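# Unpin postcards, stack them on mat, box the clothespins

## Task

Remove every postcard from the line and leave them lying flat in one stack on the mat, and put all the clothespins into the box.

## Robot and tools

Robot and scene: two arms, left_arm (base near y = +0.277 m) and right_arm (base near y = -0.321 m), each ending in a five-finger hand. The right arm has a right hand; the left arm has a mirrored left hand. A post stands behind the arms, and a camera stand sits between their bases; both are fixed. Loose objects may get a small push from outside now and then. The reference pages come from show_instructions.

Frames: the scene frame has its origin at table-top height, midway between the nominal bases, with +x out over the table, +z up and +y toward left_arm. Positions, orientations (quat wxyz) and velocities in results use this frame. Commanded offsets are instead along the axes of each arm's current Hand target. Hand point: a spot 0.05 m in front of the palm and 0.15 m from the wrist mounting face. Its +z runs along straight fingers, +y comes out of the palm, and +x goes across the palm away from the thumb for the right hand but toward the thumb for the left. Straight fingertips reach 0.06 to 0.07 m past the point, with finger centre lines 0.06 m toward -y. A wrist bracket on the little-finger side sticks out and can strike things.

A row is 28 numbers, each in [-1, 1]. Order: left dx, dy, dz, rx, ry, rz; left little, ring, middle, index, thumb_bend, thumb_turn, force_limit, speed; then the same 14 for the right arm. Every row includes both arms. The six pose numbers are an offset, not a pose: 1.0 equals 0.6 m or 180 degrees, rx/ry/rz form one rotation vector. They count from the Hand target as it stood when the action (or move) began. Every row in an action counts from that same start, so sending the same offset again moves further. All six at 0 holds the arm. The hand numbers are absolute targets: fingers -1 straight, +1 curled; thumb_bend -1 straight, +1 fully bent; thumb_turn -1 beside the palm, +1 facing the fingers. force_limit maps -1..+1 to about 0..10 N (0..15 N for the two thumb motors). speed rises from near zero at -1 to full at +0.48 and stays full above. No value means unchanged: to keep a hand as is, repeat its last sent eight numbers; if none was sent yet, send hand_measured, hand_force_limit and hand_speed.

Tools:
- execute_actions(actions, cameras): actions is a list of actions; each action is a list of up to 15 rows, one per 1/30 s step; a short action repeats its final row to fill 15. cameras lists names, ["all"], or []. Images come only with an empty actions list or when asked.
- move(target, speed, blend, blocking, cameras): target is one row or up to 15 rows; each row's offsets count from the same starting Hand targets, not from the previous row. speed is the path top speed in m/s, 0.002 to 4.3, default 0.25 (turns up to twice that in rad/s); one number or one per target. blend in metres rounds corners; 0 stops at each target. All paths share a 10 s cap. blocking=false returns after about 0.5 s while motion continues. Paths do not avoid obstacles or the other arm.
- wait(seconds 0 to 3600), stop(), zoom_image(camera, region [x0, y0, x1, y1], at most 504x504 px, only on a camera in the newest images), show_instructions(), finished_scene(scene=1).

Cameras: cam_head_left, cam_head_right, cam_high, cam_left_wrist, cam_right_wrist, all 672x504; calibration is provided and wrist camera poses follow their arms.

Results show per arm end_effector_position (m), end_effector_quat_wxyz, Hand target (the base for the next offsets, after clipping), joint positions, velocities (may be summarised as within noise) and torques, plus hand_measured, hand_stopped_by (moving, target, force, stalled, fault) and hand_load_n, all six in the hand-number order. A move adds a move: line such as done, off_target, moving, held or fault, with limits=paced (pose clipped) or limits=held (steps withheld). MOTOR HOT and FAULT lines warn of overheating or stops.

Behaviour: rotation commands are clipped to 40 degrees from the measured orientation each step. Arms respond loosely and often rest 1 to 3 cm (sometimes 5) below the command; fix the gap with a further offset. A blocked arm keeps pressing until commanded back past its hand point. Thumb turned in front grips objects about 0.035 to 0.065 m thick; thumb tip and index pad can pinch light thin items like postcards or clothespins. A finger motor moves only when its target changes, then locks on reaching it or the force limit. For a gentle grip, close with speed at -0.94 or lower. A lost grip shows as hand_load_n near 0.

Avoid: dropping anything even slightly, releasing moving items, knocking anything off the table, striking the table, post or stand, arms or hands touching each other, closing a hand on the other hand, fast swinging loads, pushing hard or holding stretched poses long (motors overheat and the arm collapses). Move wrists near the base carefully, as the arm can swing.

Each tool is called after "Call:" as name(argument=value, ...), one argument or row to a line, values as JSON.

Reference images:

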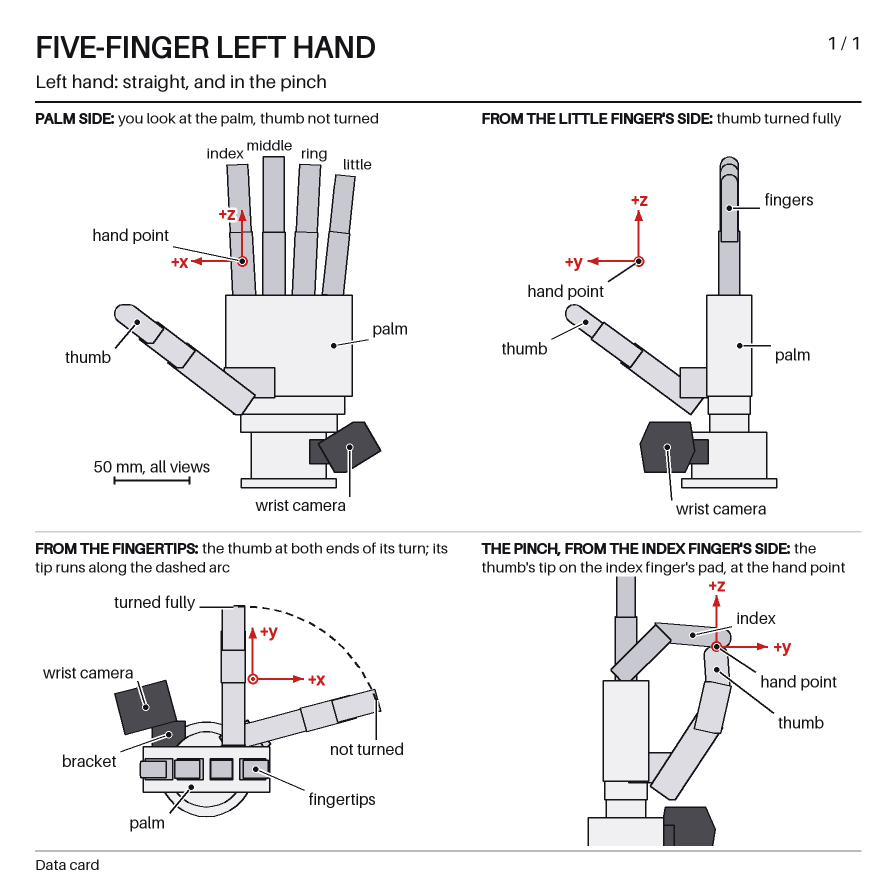

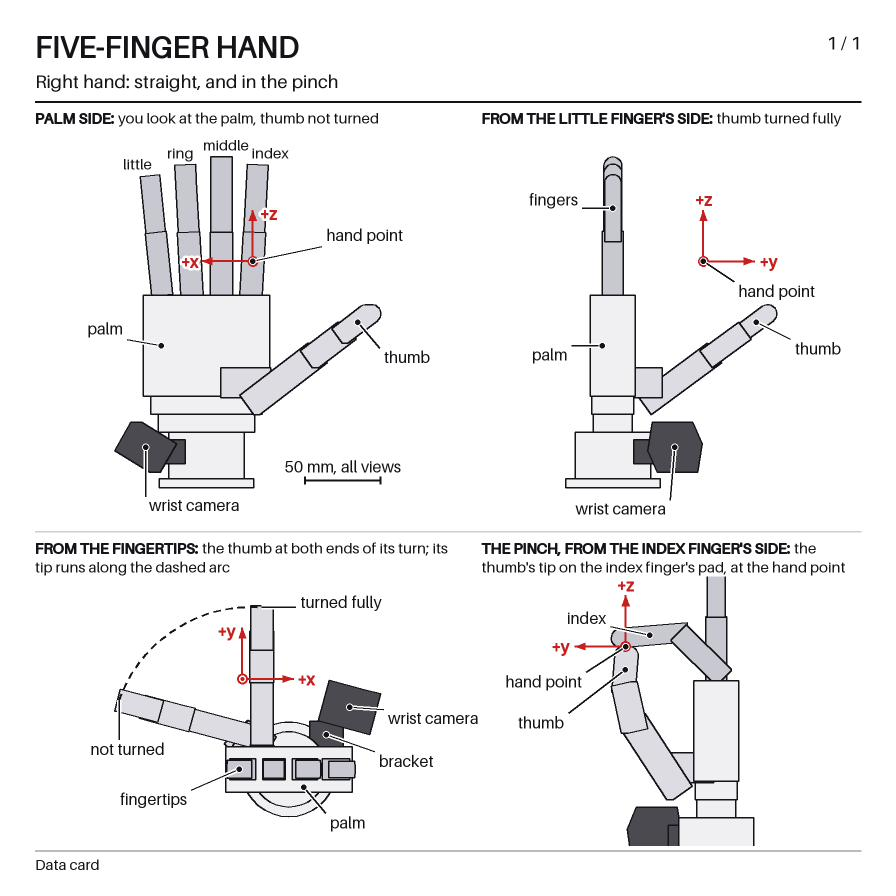

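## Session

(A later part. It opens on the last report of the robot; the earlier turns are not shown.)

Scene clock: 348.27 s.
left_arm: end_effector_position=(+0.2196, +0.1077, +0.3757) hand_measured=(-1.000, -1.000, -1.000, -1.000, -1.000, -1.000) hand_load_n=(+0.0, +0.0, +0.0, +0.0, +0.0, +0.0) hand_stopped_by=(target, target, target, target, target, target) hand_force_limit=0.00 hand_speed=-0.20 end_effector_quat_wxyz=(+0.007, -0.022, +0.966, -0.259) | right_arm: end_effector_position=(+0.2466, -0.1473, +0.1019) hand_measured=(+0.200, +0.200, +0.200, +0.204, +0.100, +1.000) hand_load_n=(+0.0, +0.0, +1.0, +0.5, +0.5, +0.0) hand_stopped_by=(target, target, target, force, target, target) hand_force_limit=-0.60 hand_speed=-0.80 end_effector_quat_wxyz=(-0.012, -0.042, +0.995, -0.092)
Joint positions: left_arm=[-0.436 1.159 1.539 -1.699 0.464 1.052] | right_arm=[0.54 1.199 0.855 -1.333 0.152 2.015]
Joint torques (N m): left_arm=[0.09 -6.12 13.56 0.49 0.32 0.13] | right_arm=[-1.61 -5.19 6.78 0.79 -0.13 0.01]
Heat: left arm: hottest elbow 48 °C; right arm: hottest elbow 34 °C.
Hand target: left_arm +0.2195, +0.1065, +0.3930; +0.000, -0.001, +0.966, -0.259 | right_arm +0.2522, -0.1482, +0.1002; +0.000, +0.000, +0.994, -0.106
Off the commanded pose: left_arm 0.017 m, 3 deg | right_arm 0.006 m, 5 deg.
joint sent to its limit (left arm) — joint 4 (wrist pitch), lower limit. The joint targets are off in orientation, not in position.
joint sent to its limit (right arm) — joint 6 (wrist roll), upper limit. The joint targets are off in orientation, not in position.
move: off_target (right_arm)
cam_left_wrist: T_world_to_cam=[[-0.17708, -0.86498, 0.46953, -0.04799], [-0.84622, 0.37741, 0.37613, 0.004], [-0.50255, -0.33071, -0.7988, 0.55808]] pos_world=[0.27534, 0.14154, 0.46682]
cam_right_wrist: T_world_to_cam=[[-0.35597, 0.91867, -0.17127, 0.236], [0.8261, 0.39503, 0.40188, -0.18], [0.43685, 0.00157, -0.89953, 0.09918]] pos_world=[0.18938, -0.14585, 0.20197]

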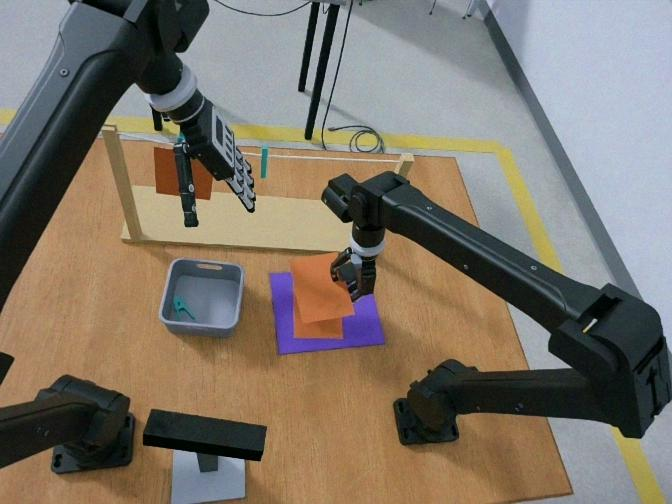

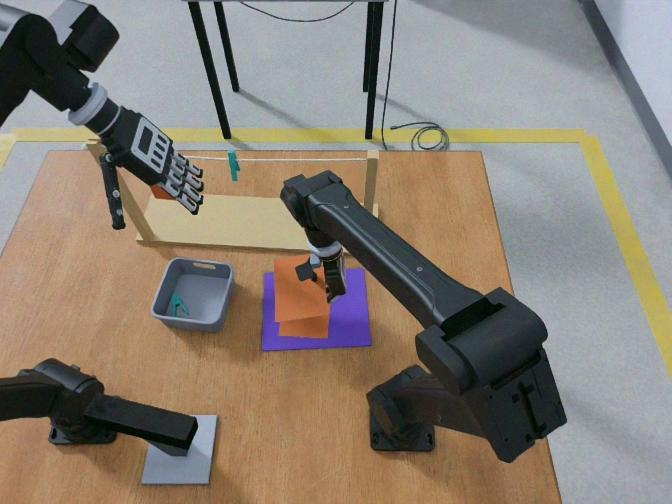

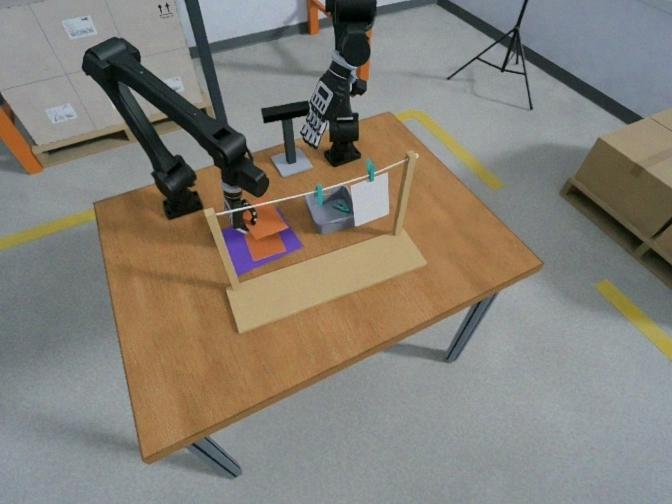

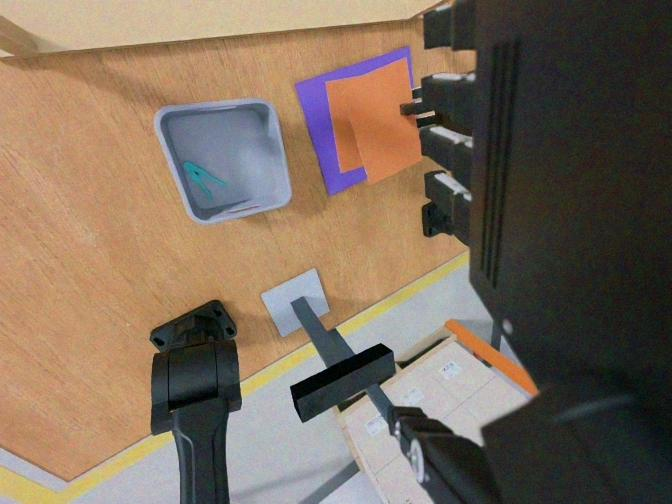

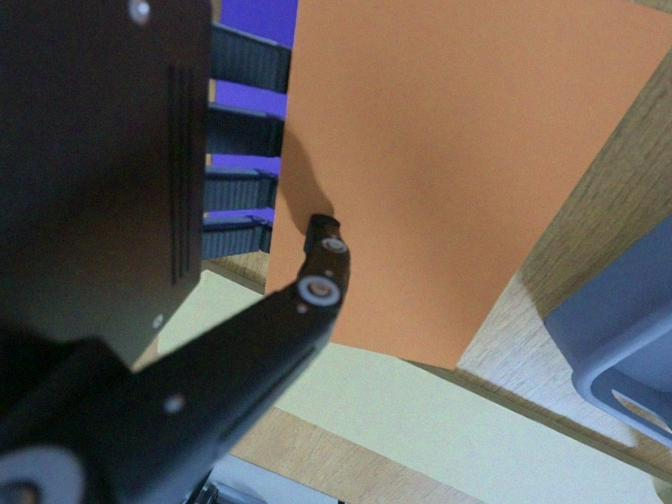

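Call:
move(
  target=[-0.0008,-0.0432,0.2136,0,0,0,-1,-1,-1,-1,-1,-1,0,-0.2,-0.0133,0.0213,0.0995,0,0,0,0.2,0.2,0.2,0.35,0.1,1,-0.6,-0.8],
  speed=0.08,
  cameras=["all"],
)

Scene clock: 352.87 s.
left_arm: end_effector_position=(+0.2190, +0.0274, +0.2984) hand_measured=(-1.000, -1.000, -1.000, -1.000, -1.000, -1.000) hand_load_n=(+0.0, +0.0, +0.0, +0.0, -0.5, +0.0) hand_stopped_by=(target, target, target, target, target, target) hand_force_limit=0.00 hand_speed=-0.20 end_effector_quat_wxyz=(+0.000, -0.001, +0.967, -0.255) | right_arm: end_effector_position=(+0.2553, -0.1451, +0.0426) hand_measured=(+0.200, +0.200, +0.200, +0.204, +0.100, +1.000) hand_load_n=(+0.0, +0.0, +1.0, +0.5, +0.5, -0.5) hand_stopped_by=(target, target, target, force, target, target) hand_force_limit=-0.60 hand_speed=-0.80 end_effector_quat_wxyz=(-0.010, -0.038, +0.995, -0.090)
Joint positions: left_arm=[-0.653 1.201 1.359 -1.406 0.41 0.871] | right_arm=[0.533 1.298 0.765 -1.139 0.152 2.015]
Joint torques (N m): left_arm=[-0.67 -6.07 10.39 1.83 0.28 -0.02] | right_arm=[-1.73 -5.6 6.01 0.8 0.13 0.02]
Heat: left arm: hottest elbow 48 °C; right arm: hottest elbow 34 °C.
Hand target: left_arm +0.2200, +0.0200, +0.2950; +0.000, +0.000, +0.966, -0.259 | right_arm +0.2603, -0.1482, +0.0392; +0.000, +0.000, +0.994, -0.106
Off the commanded pose: left_arm 0.008 m, 0 deg | right_arm 0.007 m, 5 deg.
joint sent to its limit (right arm) — joint 6 (wrist roll), upper limit. The joint targets are off in orientation, not in position.
move: off_target (right_arm)
cam_left_wrist: T_world_to_cam=[[-0.21419, -0.85976, 0.46362, -0.07149], [-0.82708, 0.41215, 0.3822, 0.05589], [-0.51967, -0.30158, -0.79937, 0.47253]] pos_world=[0.27648, 0.05801, 0.38951]
cam_right_wrist: T_world_to_cam=[[-0.34848, 0.92168, -0.17051, 0.22547], [0.82708, 0.38796, 0.40671, -0.16572], [0.44101, 0.00071, -0.8975, 0.0407]] pos_world=[0.19769, -0.14355, 0.14238]

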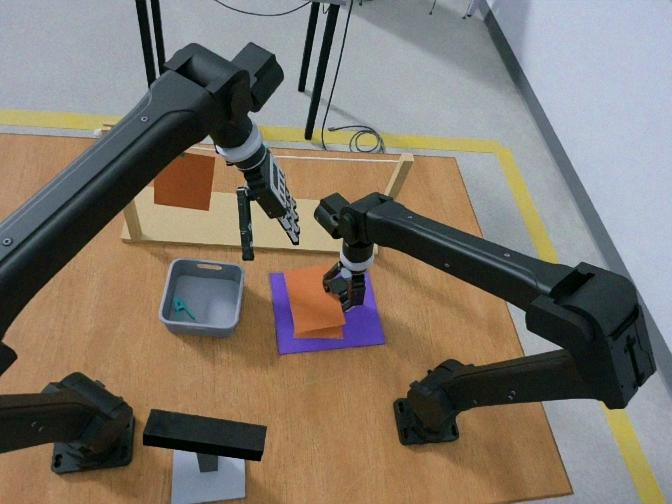

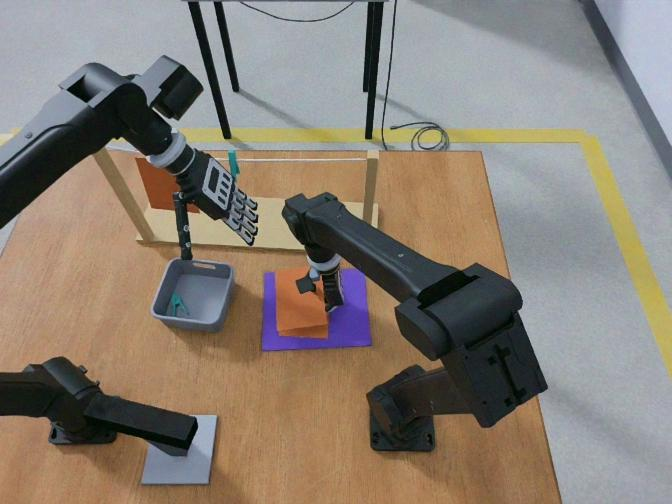

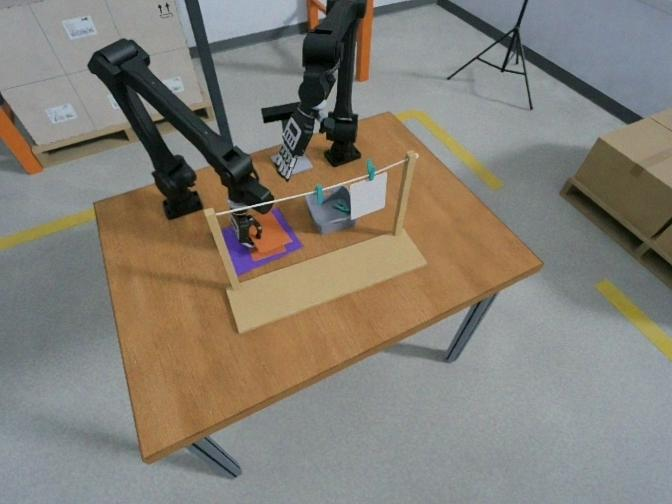

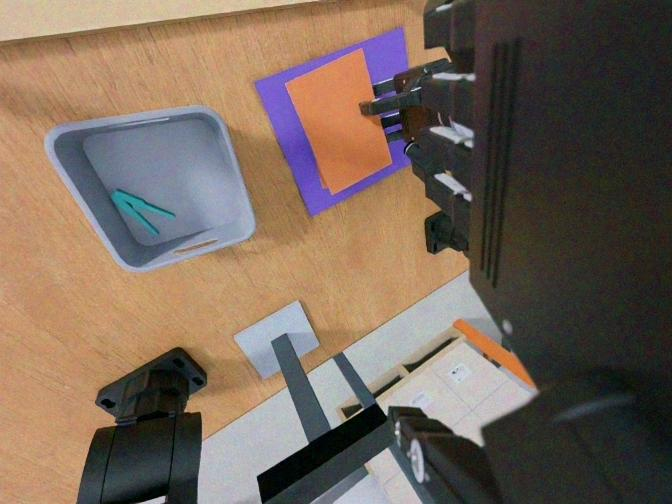

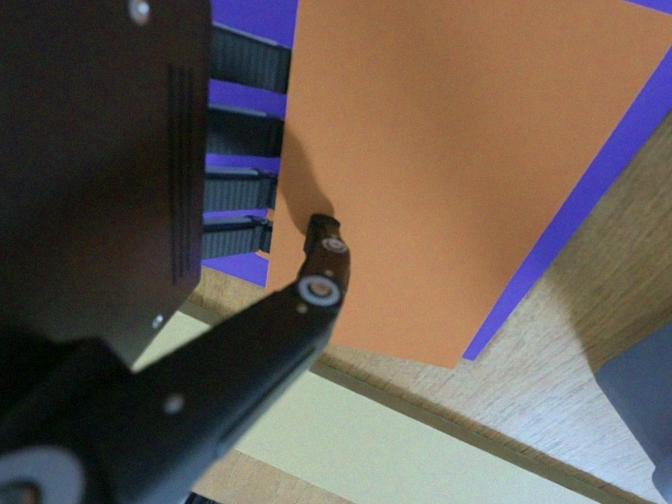

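Call:
move(
  target=[
    [0,0,0,0,0,0,-1,-1,-1,-1,-1,-1,0,-0.2,0,0.0042,0.0195,0,0,0,0.2,0.2,0.2,0.35,0.1,1,-0.6,-0.8],
    [0.0320,0.1139,0.3479,0,0,0,-1,-1,-1,-1,-1,-1,0,-0.2,0,0.0042,0.0195,0,0,0,0.2,0.2,0.2,0.35,-0.4,1,-0.6,-0.6],
    [0.0318,0.1570,0.4237,0,0,0,-1,-1,-1,-1,-1,-1,0,-0.2,0,0.0042,0.0195,0,0,0,0.2,0.2,0.2,0.35,-0.4,1,-0.6,-0.6],
  ],
  speed=[0.04,0.1,0.06],
  cameras=["all"],
)

Scene clock: 360.03 s.
left_arm: end_effector_position=(+0.2061, -0.0248, +0.0451) hand_measured=(-1.000, -1.000, -1.000, -1.000, -1.000, -1.000) hand_load_n=(+0.0, +0.5, +0.0, +0.0, +0.0, +0.0) hand_stopped_by=(target, target, target, target, target, target) hand_force_limit=0.00 hand_speed=-0.20 end_effector_quat_wxyz=(+0.007, +0.003, +0.963, -0.270) | right_arm: end_effector_position=(+0.2574, -0.1513, +0.0280) hand_measured=(+0.200, +0.200, +0.200, +0.204, -0.400, +1.000) hand_load_n=(+0.0, +1.0, +1.5, +0.0, +0.0, +0.0) hand_stopped_by=(target, target, target, force, target, target) hand_force_limit=-0.60 hand_speed=-0.60 end_effector_quat_wxyz=(-0.008, -0.028, +0.995, -0.100)
Joint positions: left_arm=[-0.781 1.374 0.812 -0.605 0.378 0.74] | right_arm=[0.527 1.322 0.743 -1.099 0.17 2.031]
Joint torques (N m): left_arm=[-0.03 -5.42 8.08 2.18 0.14 -0.05] | right_arm=[-1.32 -6.01 6.09 0.75 -0.13 -0.03]
Heat: left arm: hottest elbow 47 °C; right arm: hottest elbow 33 °C.
Hand target: left_arm +0.2012, -0.0257, +0.0278; +0.000, +0.000, +0.966, -0.259 | right_arm +0.2602, -0.1483, +0.0272; +0.000, +0.000, +0.994, -0.106
Off the commanded pose: left_arm 0.018 m, 2 deg | right_arm 0.004 m, 3 deg.
joint sent to its limit (right arm) — joint 6 (wrist roll), upper limit. The joint targets are off in orientation, not in position.
move: off_target (left_arm, right_arm); target 2's new numbers were sent with right_arm's hand 0.007 m and 5 deg from that target
cam_left_wrist: T_world_to_cam=[[-0.22357, -0.845, 0.48578, -0.00037], [-0.83162, 0.42531, 0.35709, 0.16599], [-0.50835, -0.32416, -0.79781, 0.24474]] pos_world=[0.26237, 0.00842, 0.13616]
cam_right_wrist: T_world_to_cam=[[-0.33007, 0.92454, -0.19048, 0.22559], [0.83189, 0.38027, 0.40417, -0.16143], [0.44611, -0.02506, -0.89463, 0.02139]] pos_world=[0.19921, -0.14665, 0.12735]

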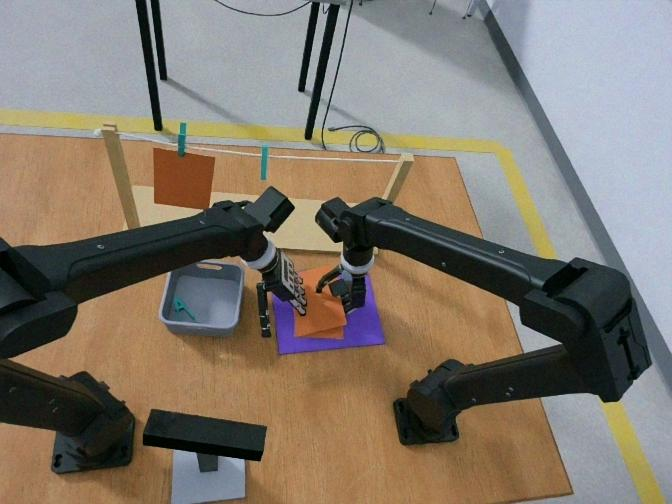

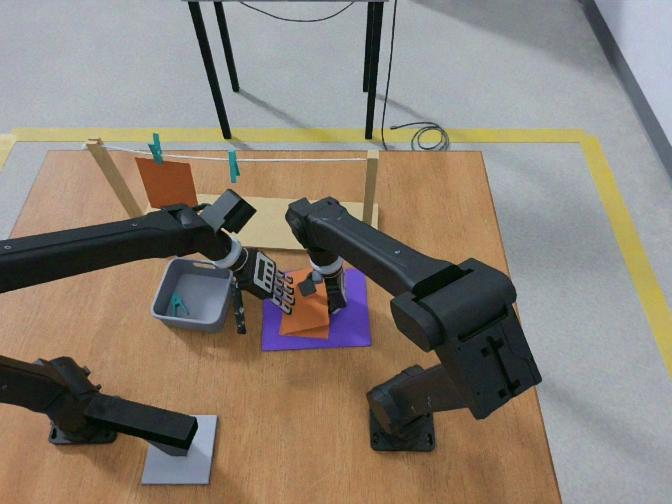

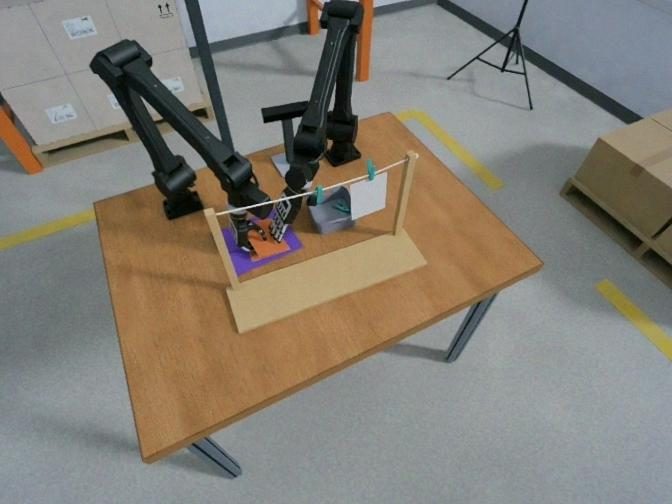

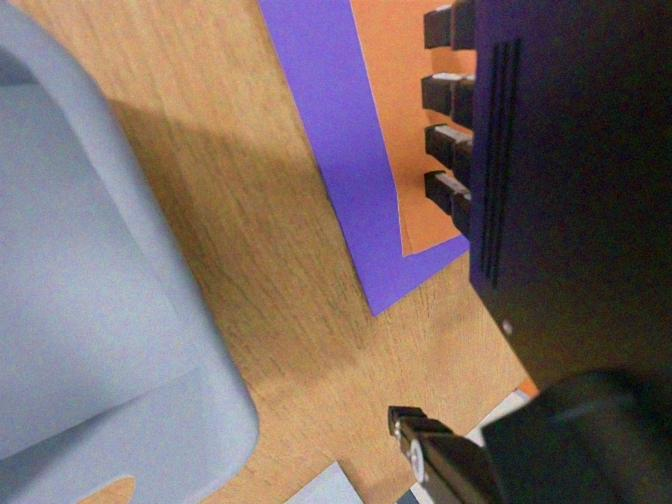

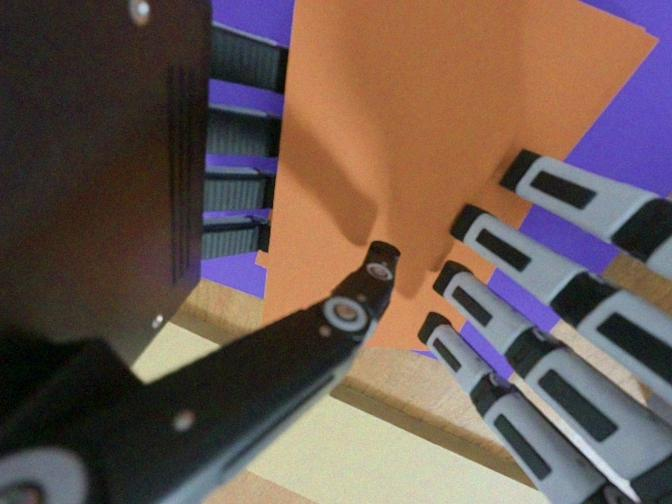

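Call:
zoom_image(
  camera="cam_right_wrist",
  region=[330, 120, 600, 360],
)

Scaled by 1.867 from the camera's image (finer frame: 960x720).

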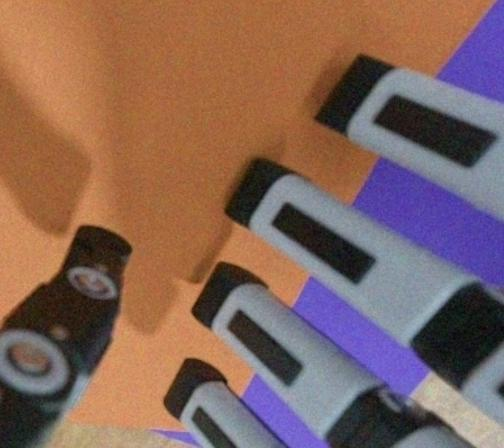

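Call:
move(
  target=[0,0,0,0,0,0,-1,-1,-1,-1,-1,-1,0,-0.2,0,-0.098,0.0345,0,0,0,0.2,0.2,0.2,0.35,-0.4,1,-0.6,-0.6],
  speed=0.1,
  cameras=["all"],
)

Scene clock: 361.80 s.
left_arm: end_effector_position=(+0.2077, -0.0251, +0.0389) hand_measured=(-1.000, -1.000, -1.000, -1.000, -1.000, -1.000) hand_load_n=(+0.0, +0.0, +0.0, +0.0, +0.0, +0.0) hand_stopped_by=(target, target, target, target, target, target) hand_force_limit=0.00 hand_speed=-0.20 end_effector_quat_wxyz=(+0.008, -0.003, +0.964, -0.265) | right_arm: end_effector_position=(+0.2581, -0.2093, +0.0182) hand_measured=(+0.200, +0.200, +0.200, +0.204, -0.400, +1.000) hand_load_n=(+0.0, +0.0, +0.0, +0.0, +0.0, +0.0) hand_stopped_by=(target, target, target, force, target, target) hand_force_limit=-0.60 hand_speed=-0.60 end_effector_quat_wxyz=(-0.009, +0.009, +0.994, -0.106)
Joint positions: left_arm=[-0.782 1.389 0.81 -0.59 0.367 0.729] | right_arm=[0.365 1.27 0.667 -1.06 0.193 1.943]
Joint torques (N m): left_arm=[-0.26 -6.95 8.1 1.44 0.22 -0.01] | right_arm=[-1.44 -6.12 5.71 0.8 0.13 -0.32]
Heat: left arm: hottest elbow 46 °C; right arm: hottest elbow 33 °C.
Hand target: left_arm +0.2011, -0.0256, +0.0277; +0.000, -0.001, +0.966, -0.259 | right_arm +0.2602, -0.2101, +0.0193; +0.000, +0.000, +0.994, -0.106
Off the commanded pose: left_arm 0.013 m, 1 deg | right_arm 0.002 m, 1 deg.
move: done
cam_left_wrist: T_world_to_cam=[[-0.21286, -0.85192, 0.47845, 0.00065], [-0.83654, 0.41192, 0.36129, 0.17022], [-0.50487, -0.32334, -0.80035, 0.23997]] pos_world=[0.26369, 0.00803, 0.13025]
cam_right_wrist: T_world_to_cam=[[-0.25911, 0.94397, -0.20439, 0.26363], [0.85568, 0.32251, 0.40473, -0.15434], [0.44797, -0.07003, -0.8913, 0.00089]] pos_world=[0.19998, -0.19902, 0.11714]

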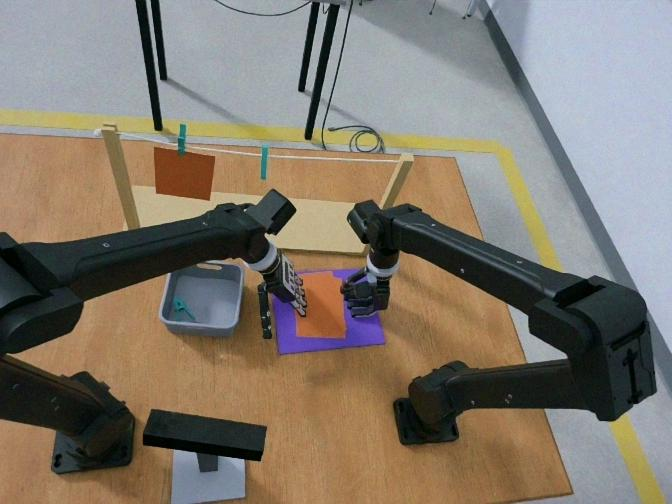

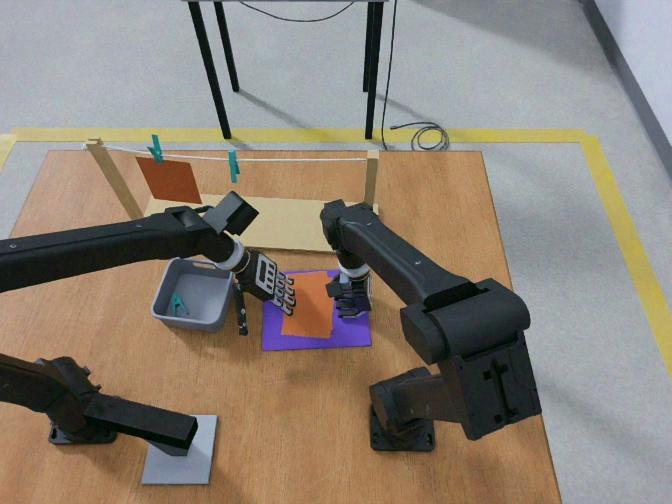

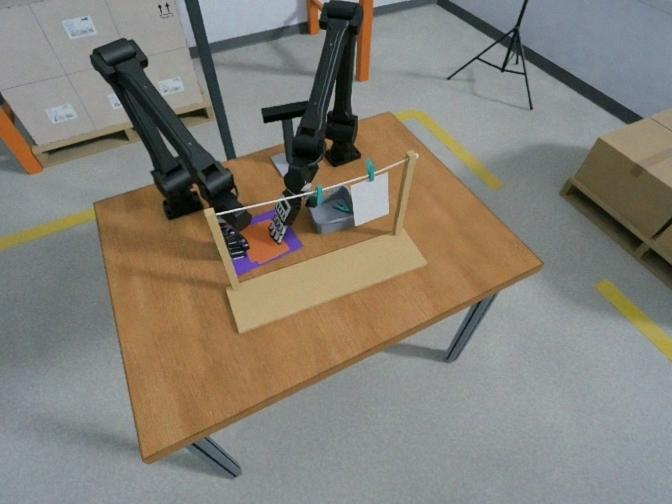

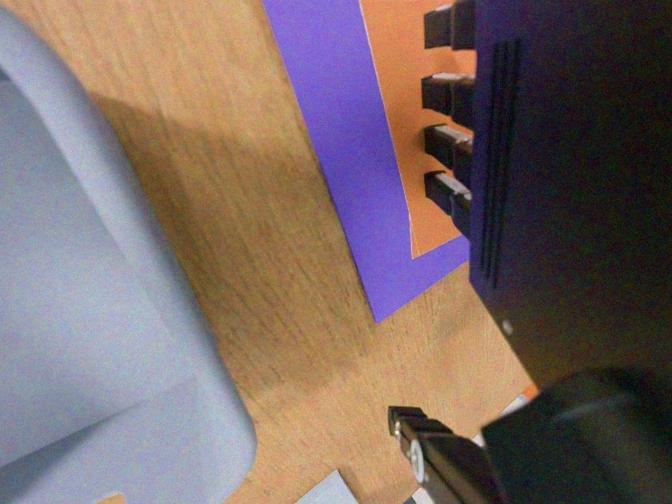

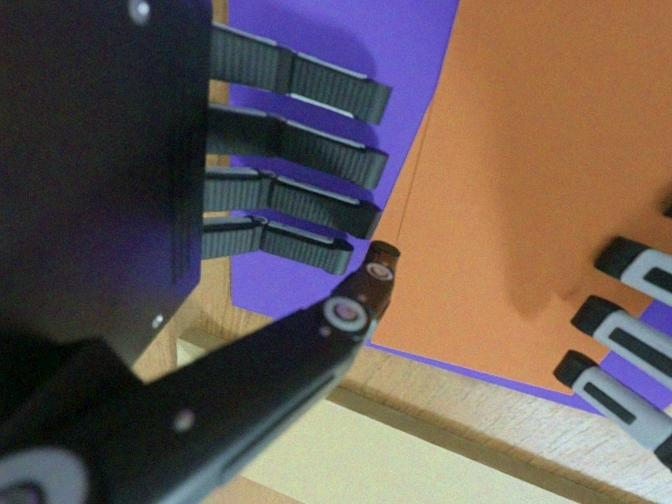

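Call:
move(
  target=[
    [0,-0.0711,-0.1899,0,0,0,-1,-1,-1,-1,-1,-1,0,-0.2,0,-0.1502,-0.2232,0,0,0,0.2,0.2,0.2,0.35,-0.4,1,-0.6,-0.6],
    [-0.1647,-0.1743,-0.6543,0.0456,-0.5543,-0.2227,-1,-1,-0.6,-0.45,-0.35,1,0,-0.2,0,-0.1502,-0.2232,0,0,0,-1,-1,-1,-1,-1,1,0,0],
  ],
  speed=[0.1,0.25],
  cameras=["all"],
)

Scene clock: 370.67 s.
left_arm: end_effector_position=(+0.2959, +0.0914, +0.3952) hand_measured=(-1.000, -1.000, -0.600, -0.450, -0.350, +1.000) hand_load_n=(+0.0, +0.0, +0.0, +0.0, +0.0, +0.0) hand_stopped_by=(target, target, target, target, target, target) hand_force_limit=0.00 hand_speed=-0.20 end_effector_quat_wxyz=(+0.647, -0.470, +0.571, -0.185) | right_arm: end_effector_position=(+0.2470, -0.2690, +0.1498) hand_measured=(-1.000, -1.000, -1.000, -1.000, -1.000, +1.000) hand_load_n=(+0.0, +0.0, +0.0, +0.5, +0.0, +0.0) hand_stopped_by=(target, target, target, target, target, target) hand_force_limit=0.00 hand_speed=0.00 end_effector_quat_wxyz=(-0.021, +0.006, +0.994, -0.105)
Joint positions: left_arm=[-1.055 0.996 1.101 -0.743 -1.412 -0.029] | right_arm=[0.154 1.047 0.878 -1.474 0.203 1.724]
Joint torques (N m): left_arm=[-0.15 -4.54 16.06 2.04 -0.54 0.05] | right_arm=[-1.61 -4.25 10.71 0.08 0.17 -0.32]
Heat: left arm: hottest elbow 47 °C; right arm: hottest elbow 35 °C.
Hand target: left_arm +0.2997, +0.0803, +0.4200; +0.645, -0.484, +0.553, -0.212 | right_arm +0.2602, -0.2701, +0.1693; +0.000, +0.000, +0.994, -0.106
Off the commanded pose: left_arm 0.027 m, 4 deg | right_arm 0.023 m, 3 deg.
move: off_target (left_arm, right_arm); target 2's new numbers were sent with left_arm's hand 0.027 m and 4 deg from that target
cam_left_wrist: T_world_to_cam=[[0.36984, -0.63609, 0.67721, -0.32258], [-0.30848, -0.77161, -0.55629, 0.38182], [0.87639, -0.00317, -0.4816, 0.04332]] pos_world=[0.19913, 0.08957, 0.45172]
cam_right_wrist: T_world_to_cam=[[-0.26834, 0.9433, -0.19539, 0.34482], [0.86409, 0.32536, 0.38405, -0.17697], [0.42585, -0.06577, -0.9024, 0.12723]] pos_world=[0.19126, -0.25932, 0.25015]

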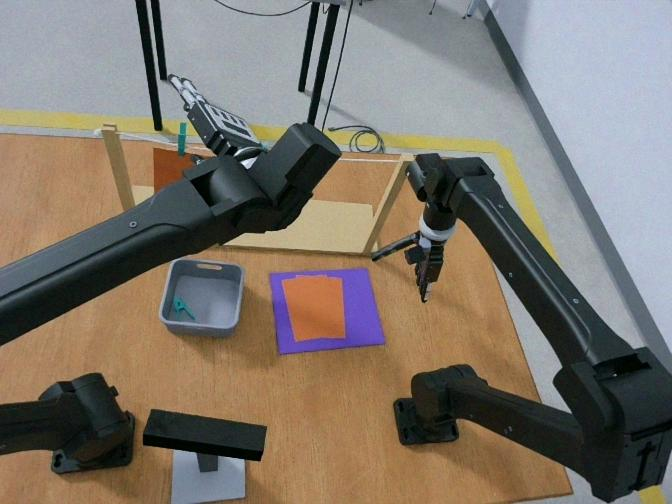

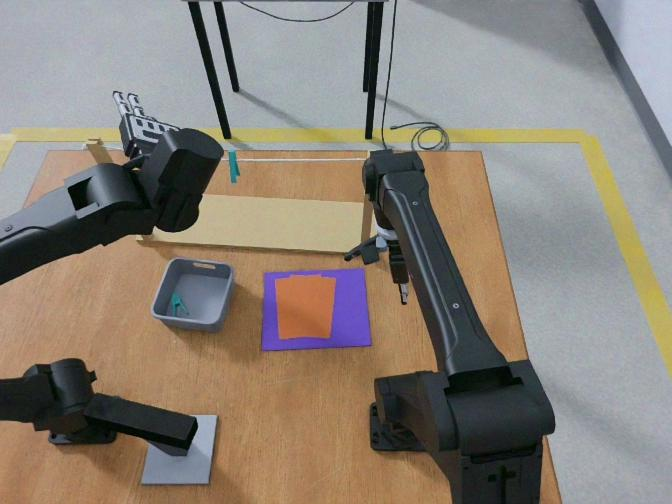

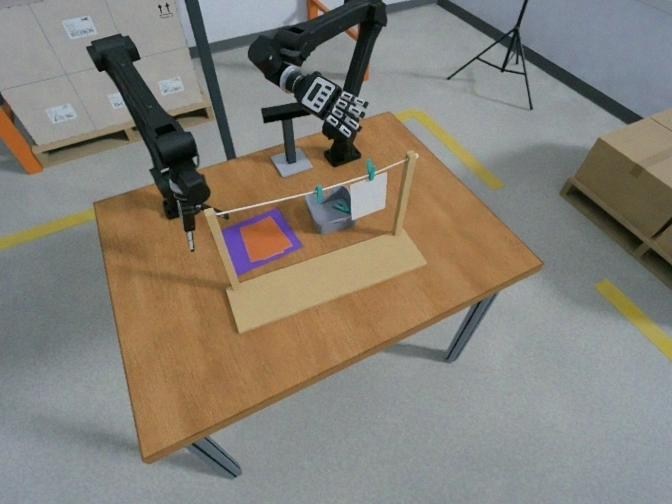

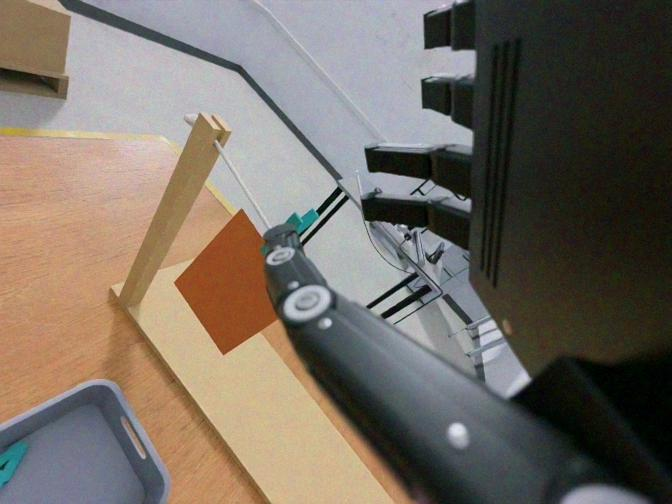

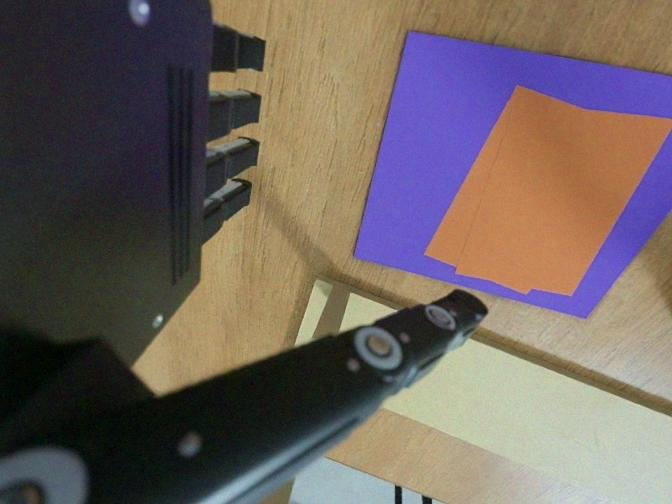

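Call:
move(
  target=[
    [0,0,0,0,0,0,-1,-1,-0.6,-0.45,-0.35,1,0,-0.2,0,0.1708,-0.1577,-0.0523,-0.498,0.0523,-1,-1,-1,-1,-1,1,0,0],
    [0,0,0,0,0,0,-1,-1,-0.6,-0.45,-0.35,1,0,-0.2,-0.05,0.5765,-0.2533,-0.0523,-0.498,0.0523,-1,-1,-1,-1,-1,1,0,0],
  ],
  speed=0.22,
  blend=[0.04,0],
  cameras=["all"],
)

Scene clock: 377.93 s.
left_arm: end_effector_position=(+0.2959, +0.0914, +0.3952) hand_measured=(-1.000, -1.000, -0.600, -0.450, -0.350, +1.000) hand_load_n=(+0.0, +0.0, -0.5, +0.0, +0.0, +0.0) hand_stopped_by=(target, target, target, target, target, target) hand_force_limit=0.00 hand_speed=-0.20 end_effector_quat_wxyz=(+0.647, -0.470, +0.571, -0.185) | right_arm: end_effector_position=(+0.2873, +0.0913, +0.2288) hand_measured=(-1.000, -1.000, -1.000, -1.000, -1.000, +1.000) hand_load_n=(+0.0, +0.0, +0.0, +0.0, +0.0, -0.5) hand_stopped_by=(target, target, target, target, target, target) hand_force_limit=0.00 hand_speed=0.00 end_effector_quat_wxyz=(+0.700, -0.016, +0.714, -0.012)
Joint positions: left_arm=[-1.055 0.996 1.101 -0.743 -1.412 -0.029] | right_arm=[1.24 1.51 0.594 0.859 1.214 1.584]
Joint torques (N m): left_arm=[-0.03 -4.42 16.28 1.8 -0.61 -0.01] | right_arm=[-0.91 -7.71 8.12 2.37 0.17 -0.28]
Heat: left arm: hottest elbow 50 °C; right arm: hottest elbow 35 °C.
Hand target: left_arm +0.2997, +0.0803, +0.4200; +0.645, -0.484, +0.553, -0.212 | right_arm +0.2901, +0.1001, +0.2450; +0.707, -0.001, +0.707, -0.001
Off the commanded pose: left_arm 0.027 m, 4 deg | right_arm 0.019 m, 2 deg.
move: off_target (right_arm)
cam_left_wrist: T_world_to_cam=[[0.36984, -0.63609, 0.67721, -0.32258], [-0.30848, -0.77161, -0.55629, 0.38182], [0.87639, -0.00317, -0.4816, 0.04332]] pos_world=[0.19913, 0.08957, 0.45172]
cam_right_wrist: T_world_to_cam=[[-0.00621, 0.94963, -0.3133, -0.0178], [-0.46517, 0.2746, 0.84155, -0.07757], [0.8852, 0.15097, 0.44004, -0.2539]] pos_world=[0.18856, 0.07653, 0.17142]

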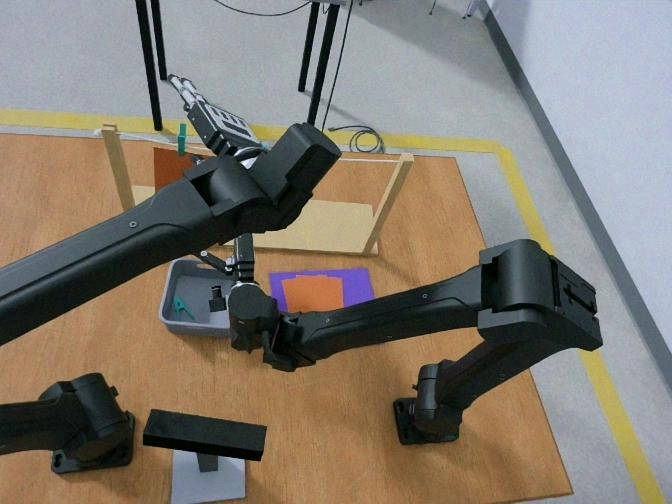

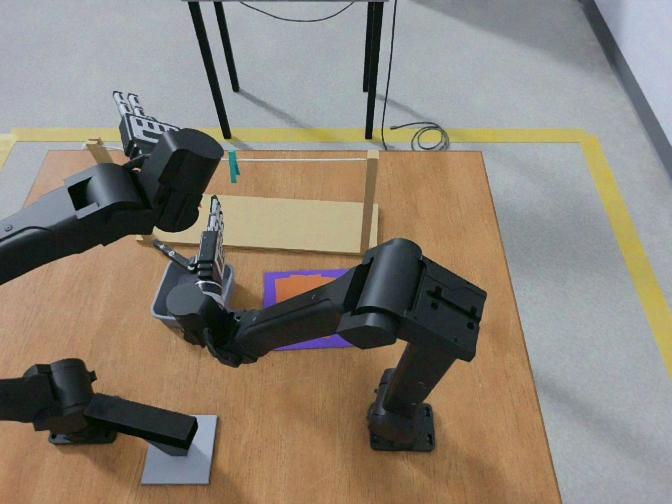

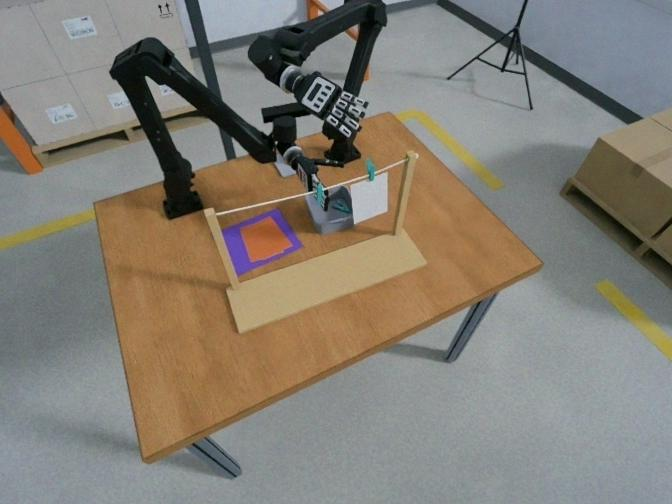

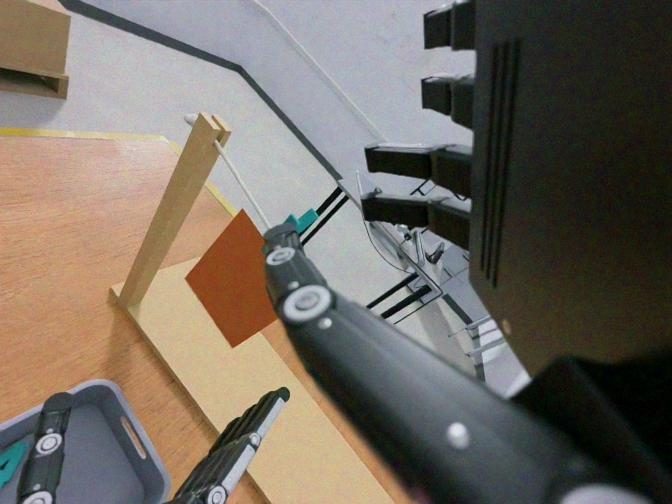

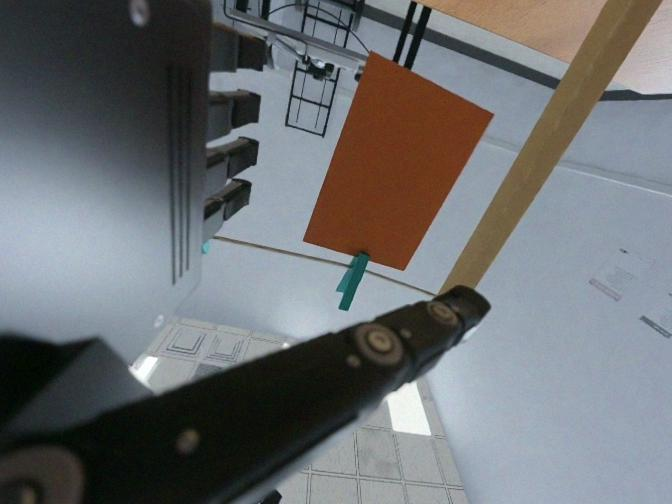

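Call:
move(
  target=[0,0,0,0,0,0,-1,-1,-0.6,-0.45,-0.35,1,0,-0.2,-0.0217,0.0233,0.1533,0,0,0,-1,-1,-1,-1,-1,1,0,0],
  speed=0.1,
  cameras=["cam_right_wrist","cam_high","cam_left_wrist"],
)

Scene clock: 379.80 s.
left_arm: end_effector_position=(+0.2959, +0.0914, +0.3952) hand_measured=(-1.000, -1.000, -0.600, -0.450, -0.350, +1.000) hand_load_n=(+0.0, +0.0, +0.0, -0.5, +0.5, +0.5) hand_stopped_by=(target, target, target, target, target, target) hand_force_limit=0.00 hand_speed=-0.20 end_effector_quat_wxyz=(+0.647, -0.470, +0.571, -0.185) | right_arm: end_effector_position=(+0.3740, +0.1051, +0.2462) hand_measured=(-1.000, -1.000, -1.000, -1.000, -1.000, +1.000) hand_load_n=(+0.0, +0.5, +0.0, +0.0, +0.0, +0.0) hand_stopped_by=(target, target, target, target, target, target) hand_force_limit=0.00 hand_speed=0.00 end_effector_quat_wxyz=(+0.703, -0.006, +0.711, -0.002)
Joint positions: left_arm=[-1.055 0.996 1.101 -0.743 -1.412 -0.029] | right_arm=[1.059 1.591 0.743 0.824 1.034 1.58]
Joint torques (N m): left_arm=[0.03 -3.6 15.91 2.1 -0.57 0.02] | right_arm=[-1.44 -9.23 9.09 1.35 -0.25 -0.27]
Heat: left arm: hottest elbow 50 °C; right arm: hottest elbow 35 °C.
Hand target: left_arm +0.2997, +0.0803, +0.4200; +0.645, -0.484, +0.553, -0.212 | right_arm +0.3821, +0.1141, +0.2583; +0.707, -0.001, +0.707, -0.001
Off the commanded pose: left_arm 0.027 m, 4 deg | right_arm 0.017 m, 1 deg.
move: off_target (right_arm)
cam_left_wrist: T_world_to_cam=[[0.36984, -0.63609, 0.67721, -0.32258], [-0.30848, -0.77161, -0.55629, 0.38182], [0.87639, -0.00317, -0.4816, 0.04332]] pos_world=[0.19913, 0.08957, 0.45172]
cam_right_wrist: T_world_to_cam=[[-0.00233, 0.95811, -0.2864, -0.0338], [-0.47106, 0.25159, 0.84546, -0.05196], [0.8821, 0.13688, 0.45074, -0.34034]] pos_world=[0.27566, 0.09205, 0.18765]
Images, in order (width x height): cam_high 672x504, cam_left_wrist 672x504, cam_right_wrist 672x504.

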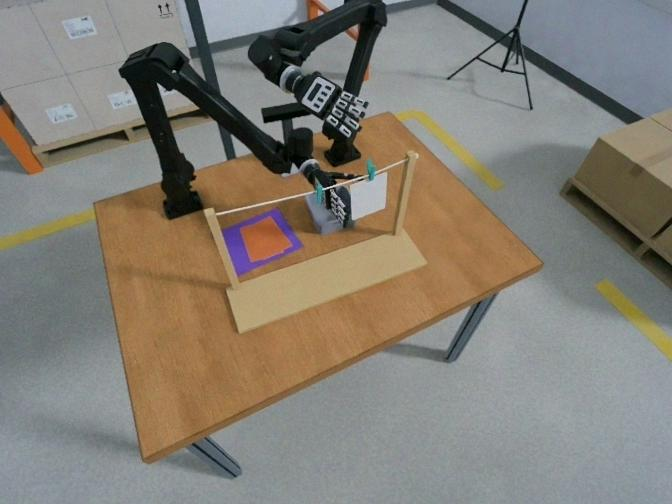

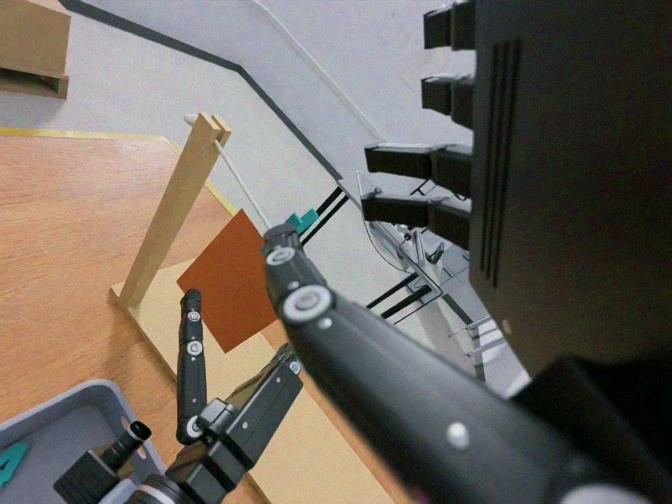

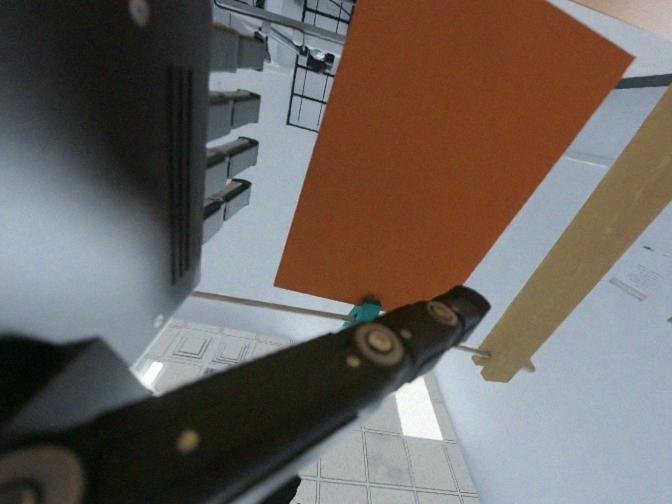

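Call:
execute_actions(
  actions=[
    [[0,0,0,0,0,0,-1,-1,-0.6,-0.45,-0.35,1,0,-0.2,0.02,0.0183,0,0,0,0,-1,-1,-1,-1,-1,1,0,0]],
    [[0,0,0,0,0,0,-1,-1,-0.6,-0.45,-0.35,1,0,-0.2,0,0,0,0,0,0,-1,-1,-1,-1,-1,1,0,0]],
  ],
  cameras=["cam_right_wrist"],
)

Scene clock: 381.30 s.
left_arm: end_effector_position=(+0.2959, +0.0914, +0.3952) hand_measured=(-1.000, -1.000, -0.600, -0.450, -0.350, +1.000) hand_load_n=(+0.0, +0.0, +0.0, +0.0, +0.0, +0.0) hand_stopped_by=(target, target, target, target, target, target) hand_force_limit=0.00 hand_speed=-0.20 end_effector_quat_wxyz=(+0.647, -0.470, +0.571, -0.185) | right_arm: end_effector_position=(+0.3797, +0.1139, +0.2235) hand_measured=(-1.000, -1.000, -1.000, -1.000, -1.000, +1.000) hand_load_n=(-0.5, +0.0, +0.0, +0.0, +0.0, -0.5) hand_stopped_by=(target, target, target, target, target, target) hand_force_limit=0.00 hand_speed=0.00 end_effector_quat_wxyz=(+0.696, -0.016, +0.718, -0.016)
Joint positions: left_arm=[-1.055 0.996 1.101 -0.743 -1.412 -0.029] | right_arm=[1.059 1.647 0.762 0.824 1.039 1.58]
Joint torques (N m): left_arm=[-0.38 -4.37 15.87 1.96 -0.61 0] | right_arm=[-0.56 -10.52 8.7 2.35 0.13 -0.25]
Heat: left arm: hottest elbow 51 °C; right arm: hottest elbow 35 °C.
Hand target: left_arm +0.2997, +0.0803, +0.4200; +0.645, -0.484, +0.553, -0.212 | right_arm +0.3822, +0.1250, +0.2461; +0.707, -0.001, +0.707, -0.001
Off the commanded pose: left_arm 0.027 m, 4 deg | right_arm 0.025 m, 3 deg.
Step readings (end_effector_position of left_arm | right_arm):
0: (+0.2959, +0.0914, +0.3952) | (+0.3740, +0.1051, +0.2462)
1: (+0.2959, +0.0914, +0.3952) | (+0.3741, +0.1053, +0.2460)
2: (+0.2959, +0.0914, +0.3952) | (+0.3746, +0.1056, +0.2450)
4: (+0.2959, +0.0914, +0.3952) | (+0.3774, +0.1068, +0.2409)
8: (+0.2959, +0.0914, +0.3952) | (+0.3794, +0.1134, +0.2271)
15: (+0.2959, +0.0914, +0.3952) | (+0.3797, +0.1139, +0.2235)
16: (+0.2959, +0.0914, +0.3952) | (+0.3797, +0.1139, +0.2235)
17: (+0.2959, +0.0914, +0.3952) | (+0.3797, +0.1139, +0.2235)
19: (+0.2959, +0.0914, +0.3952) | (+0.3797, +0.1139, +0.2235)
23: (+0.2959, +0.0914, +0.3952) | (+0.3797, +0.1139, +0.2235)
30: (+0.2959, +0.0914, +0.3952) | (+0.3797, +0.1139, +0.2235)
cam_right_wrist: T_world_to_cam=[[-0.00399, 0.94826, -0.31747, -0.04008], [-0.45385, 0.28117, 0.84555, -0.04215], [0.89107, 0.14746, 0.42924, -0.33617]] pos_world=[0.28026, 0.09943, 0.16722]

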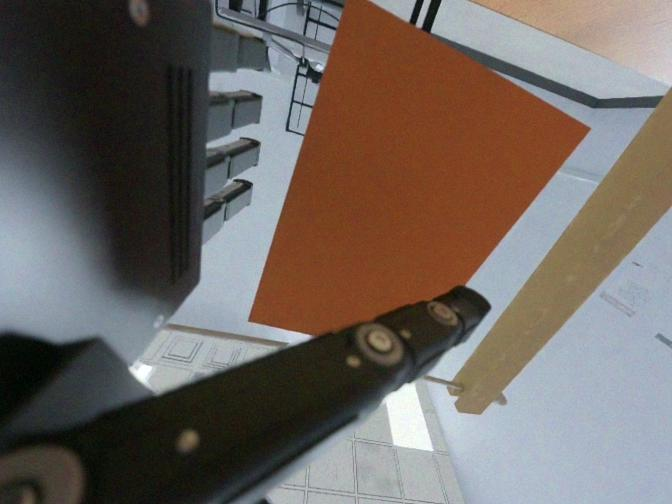

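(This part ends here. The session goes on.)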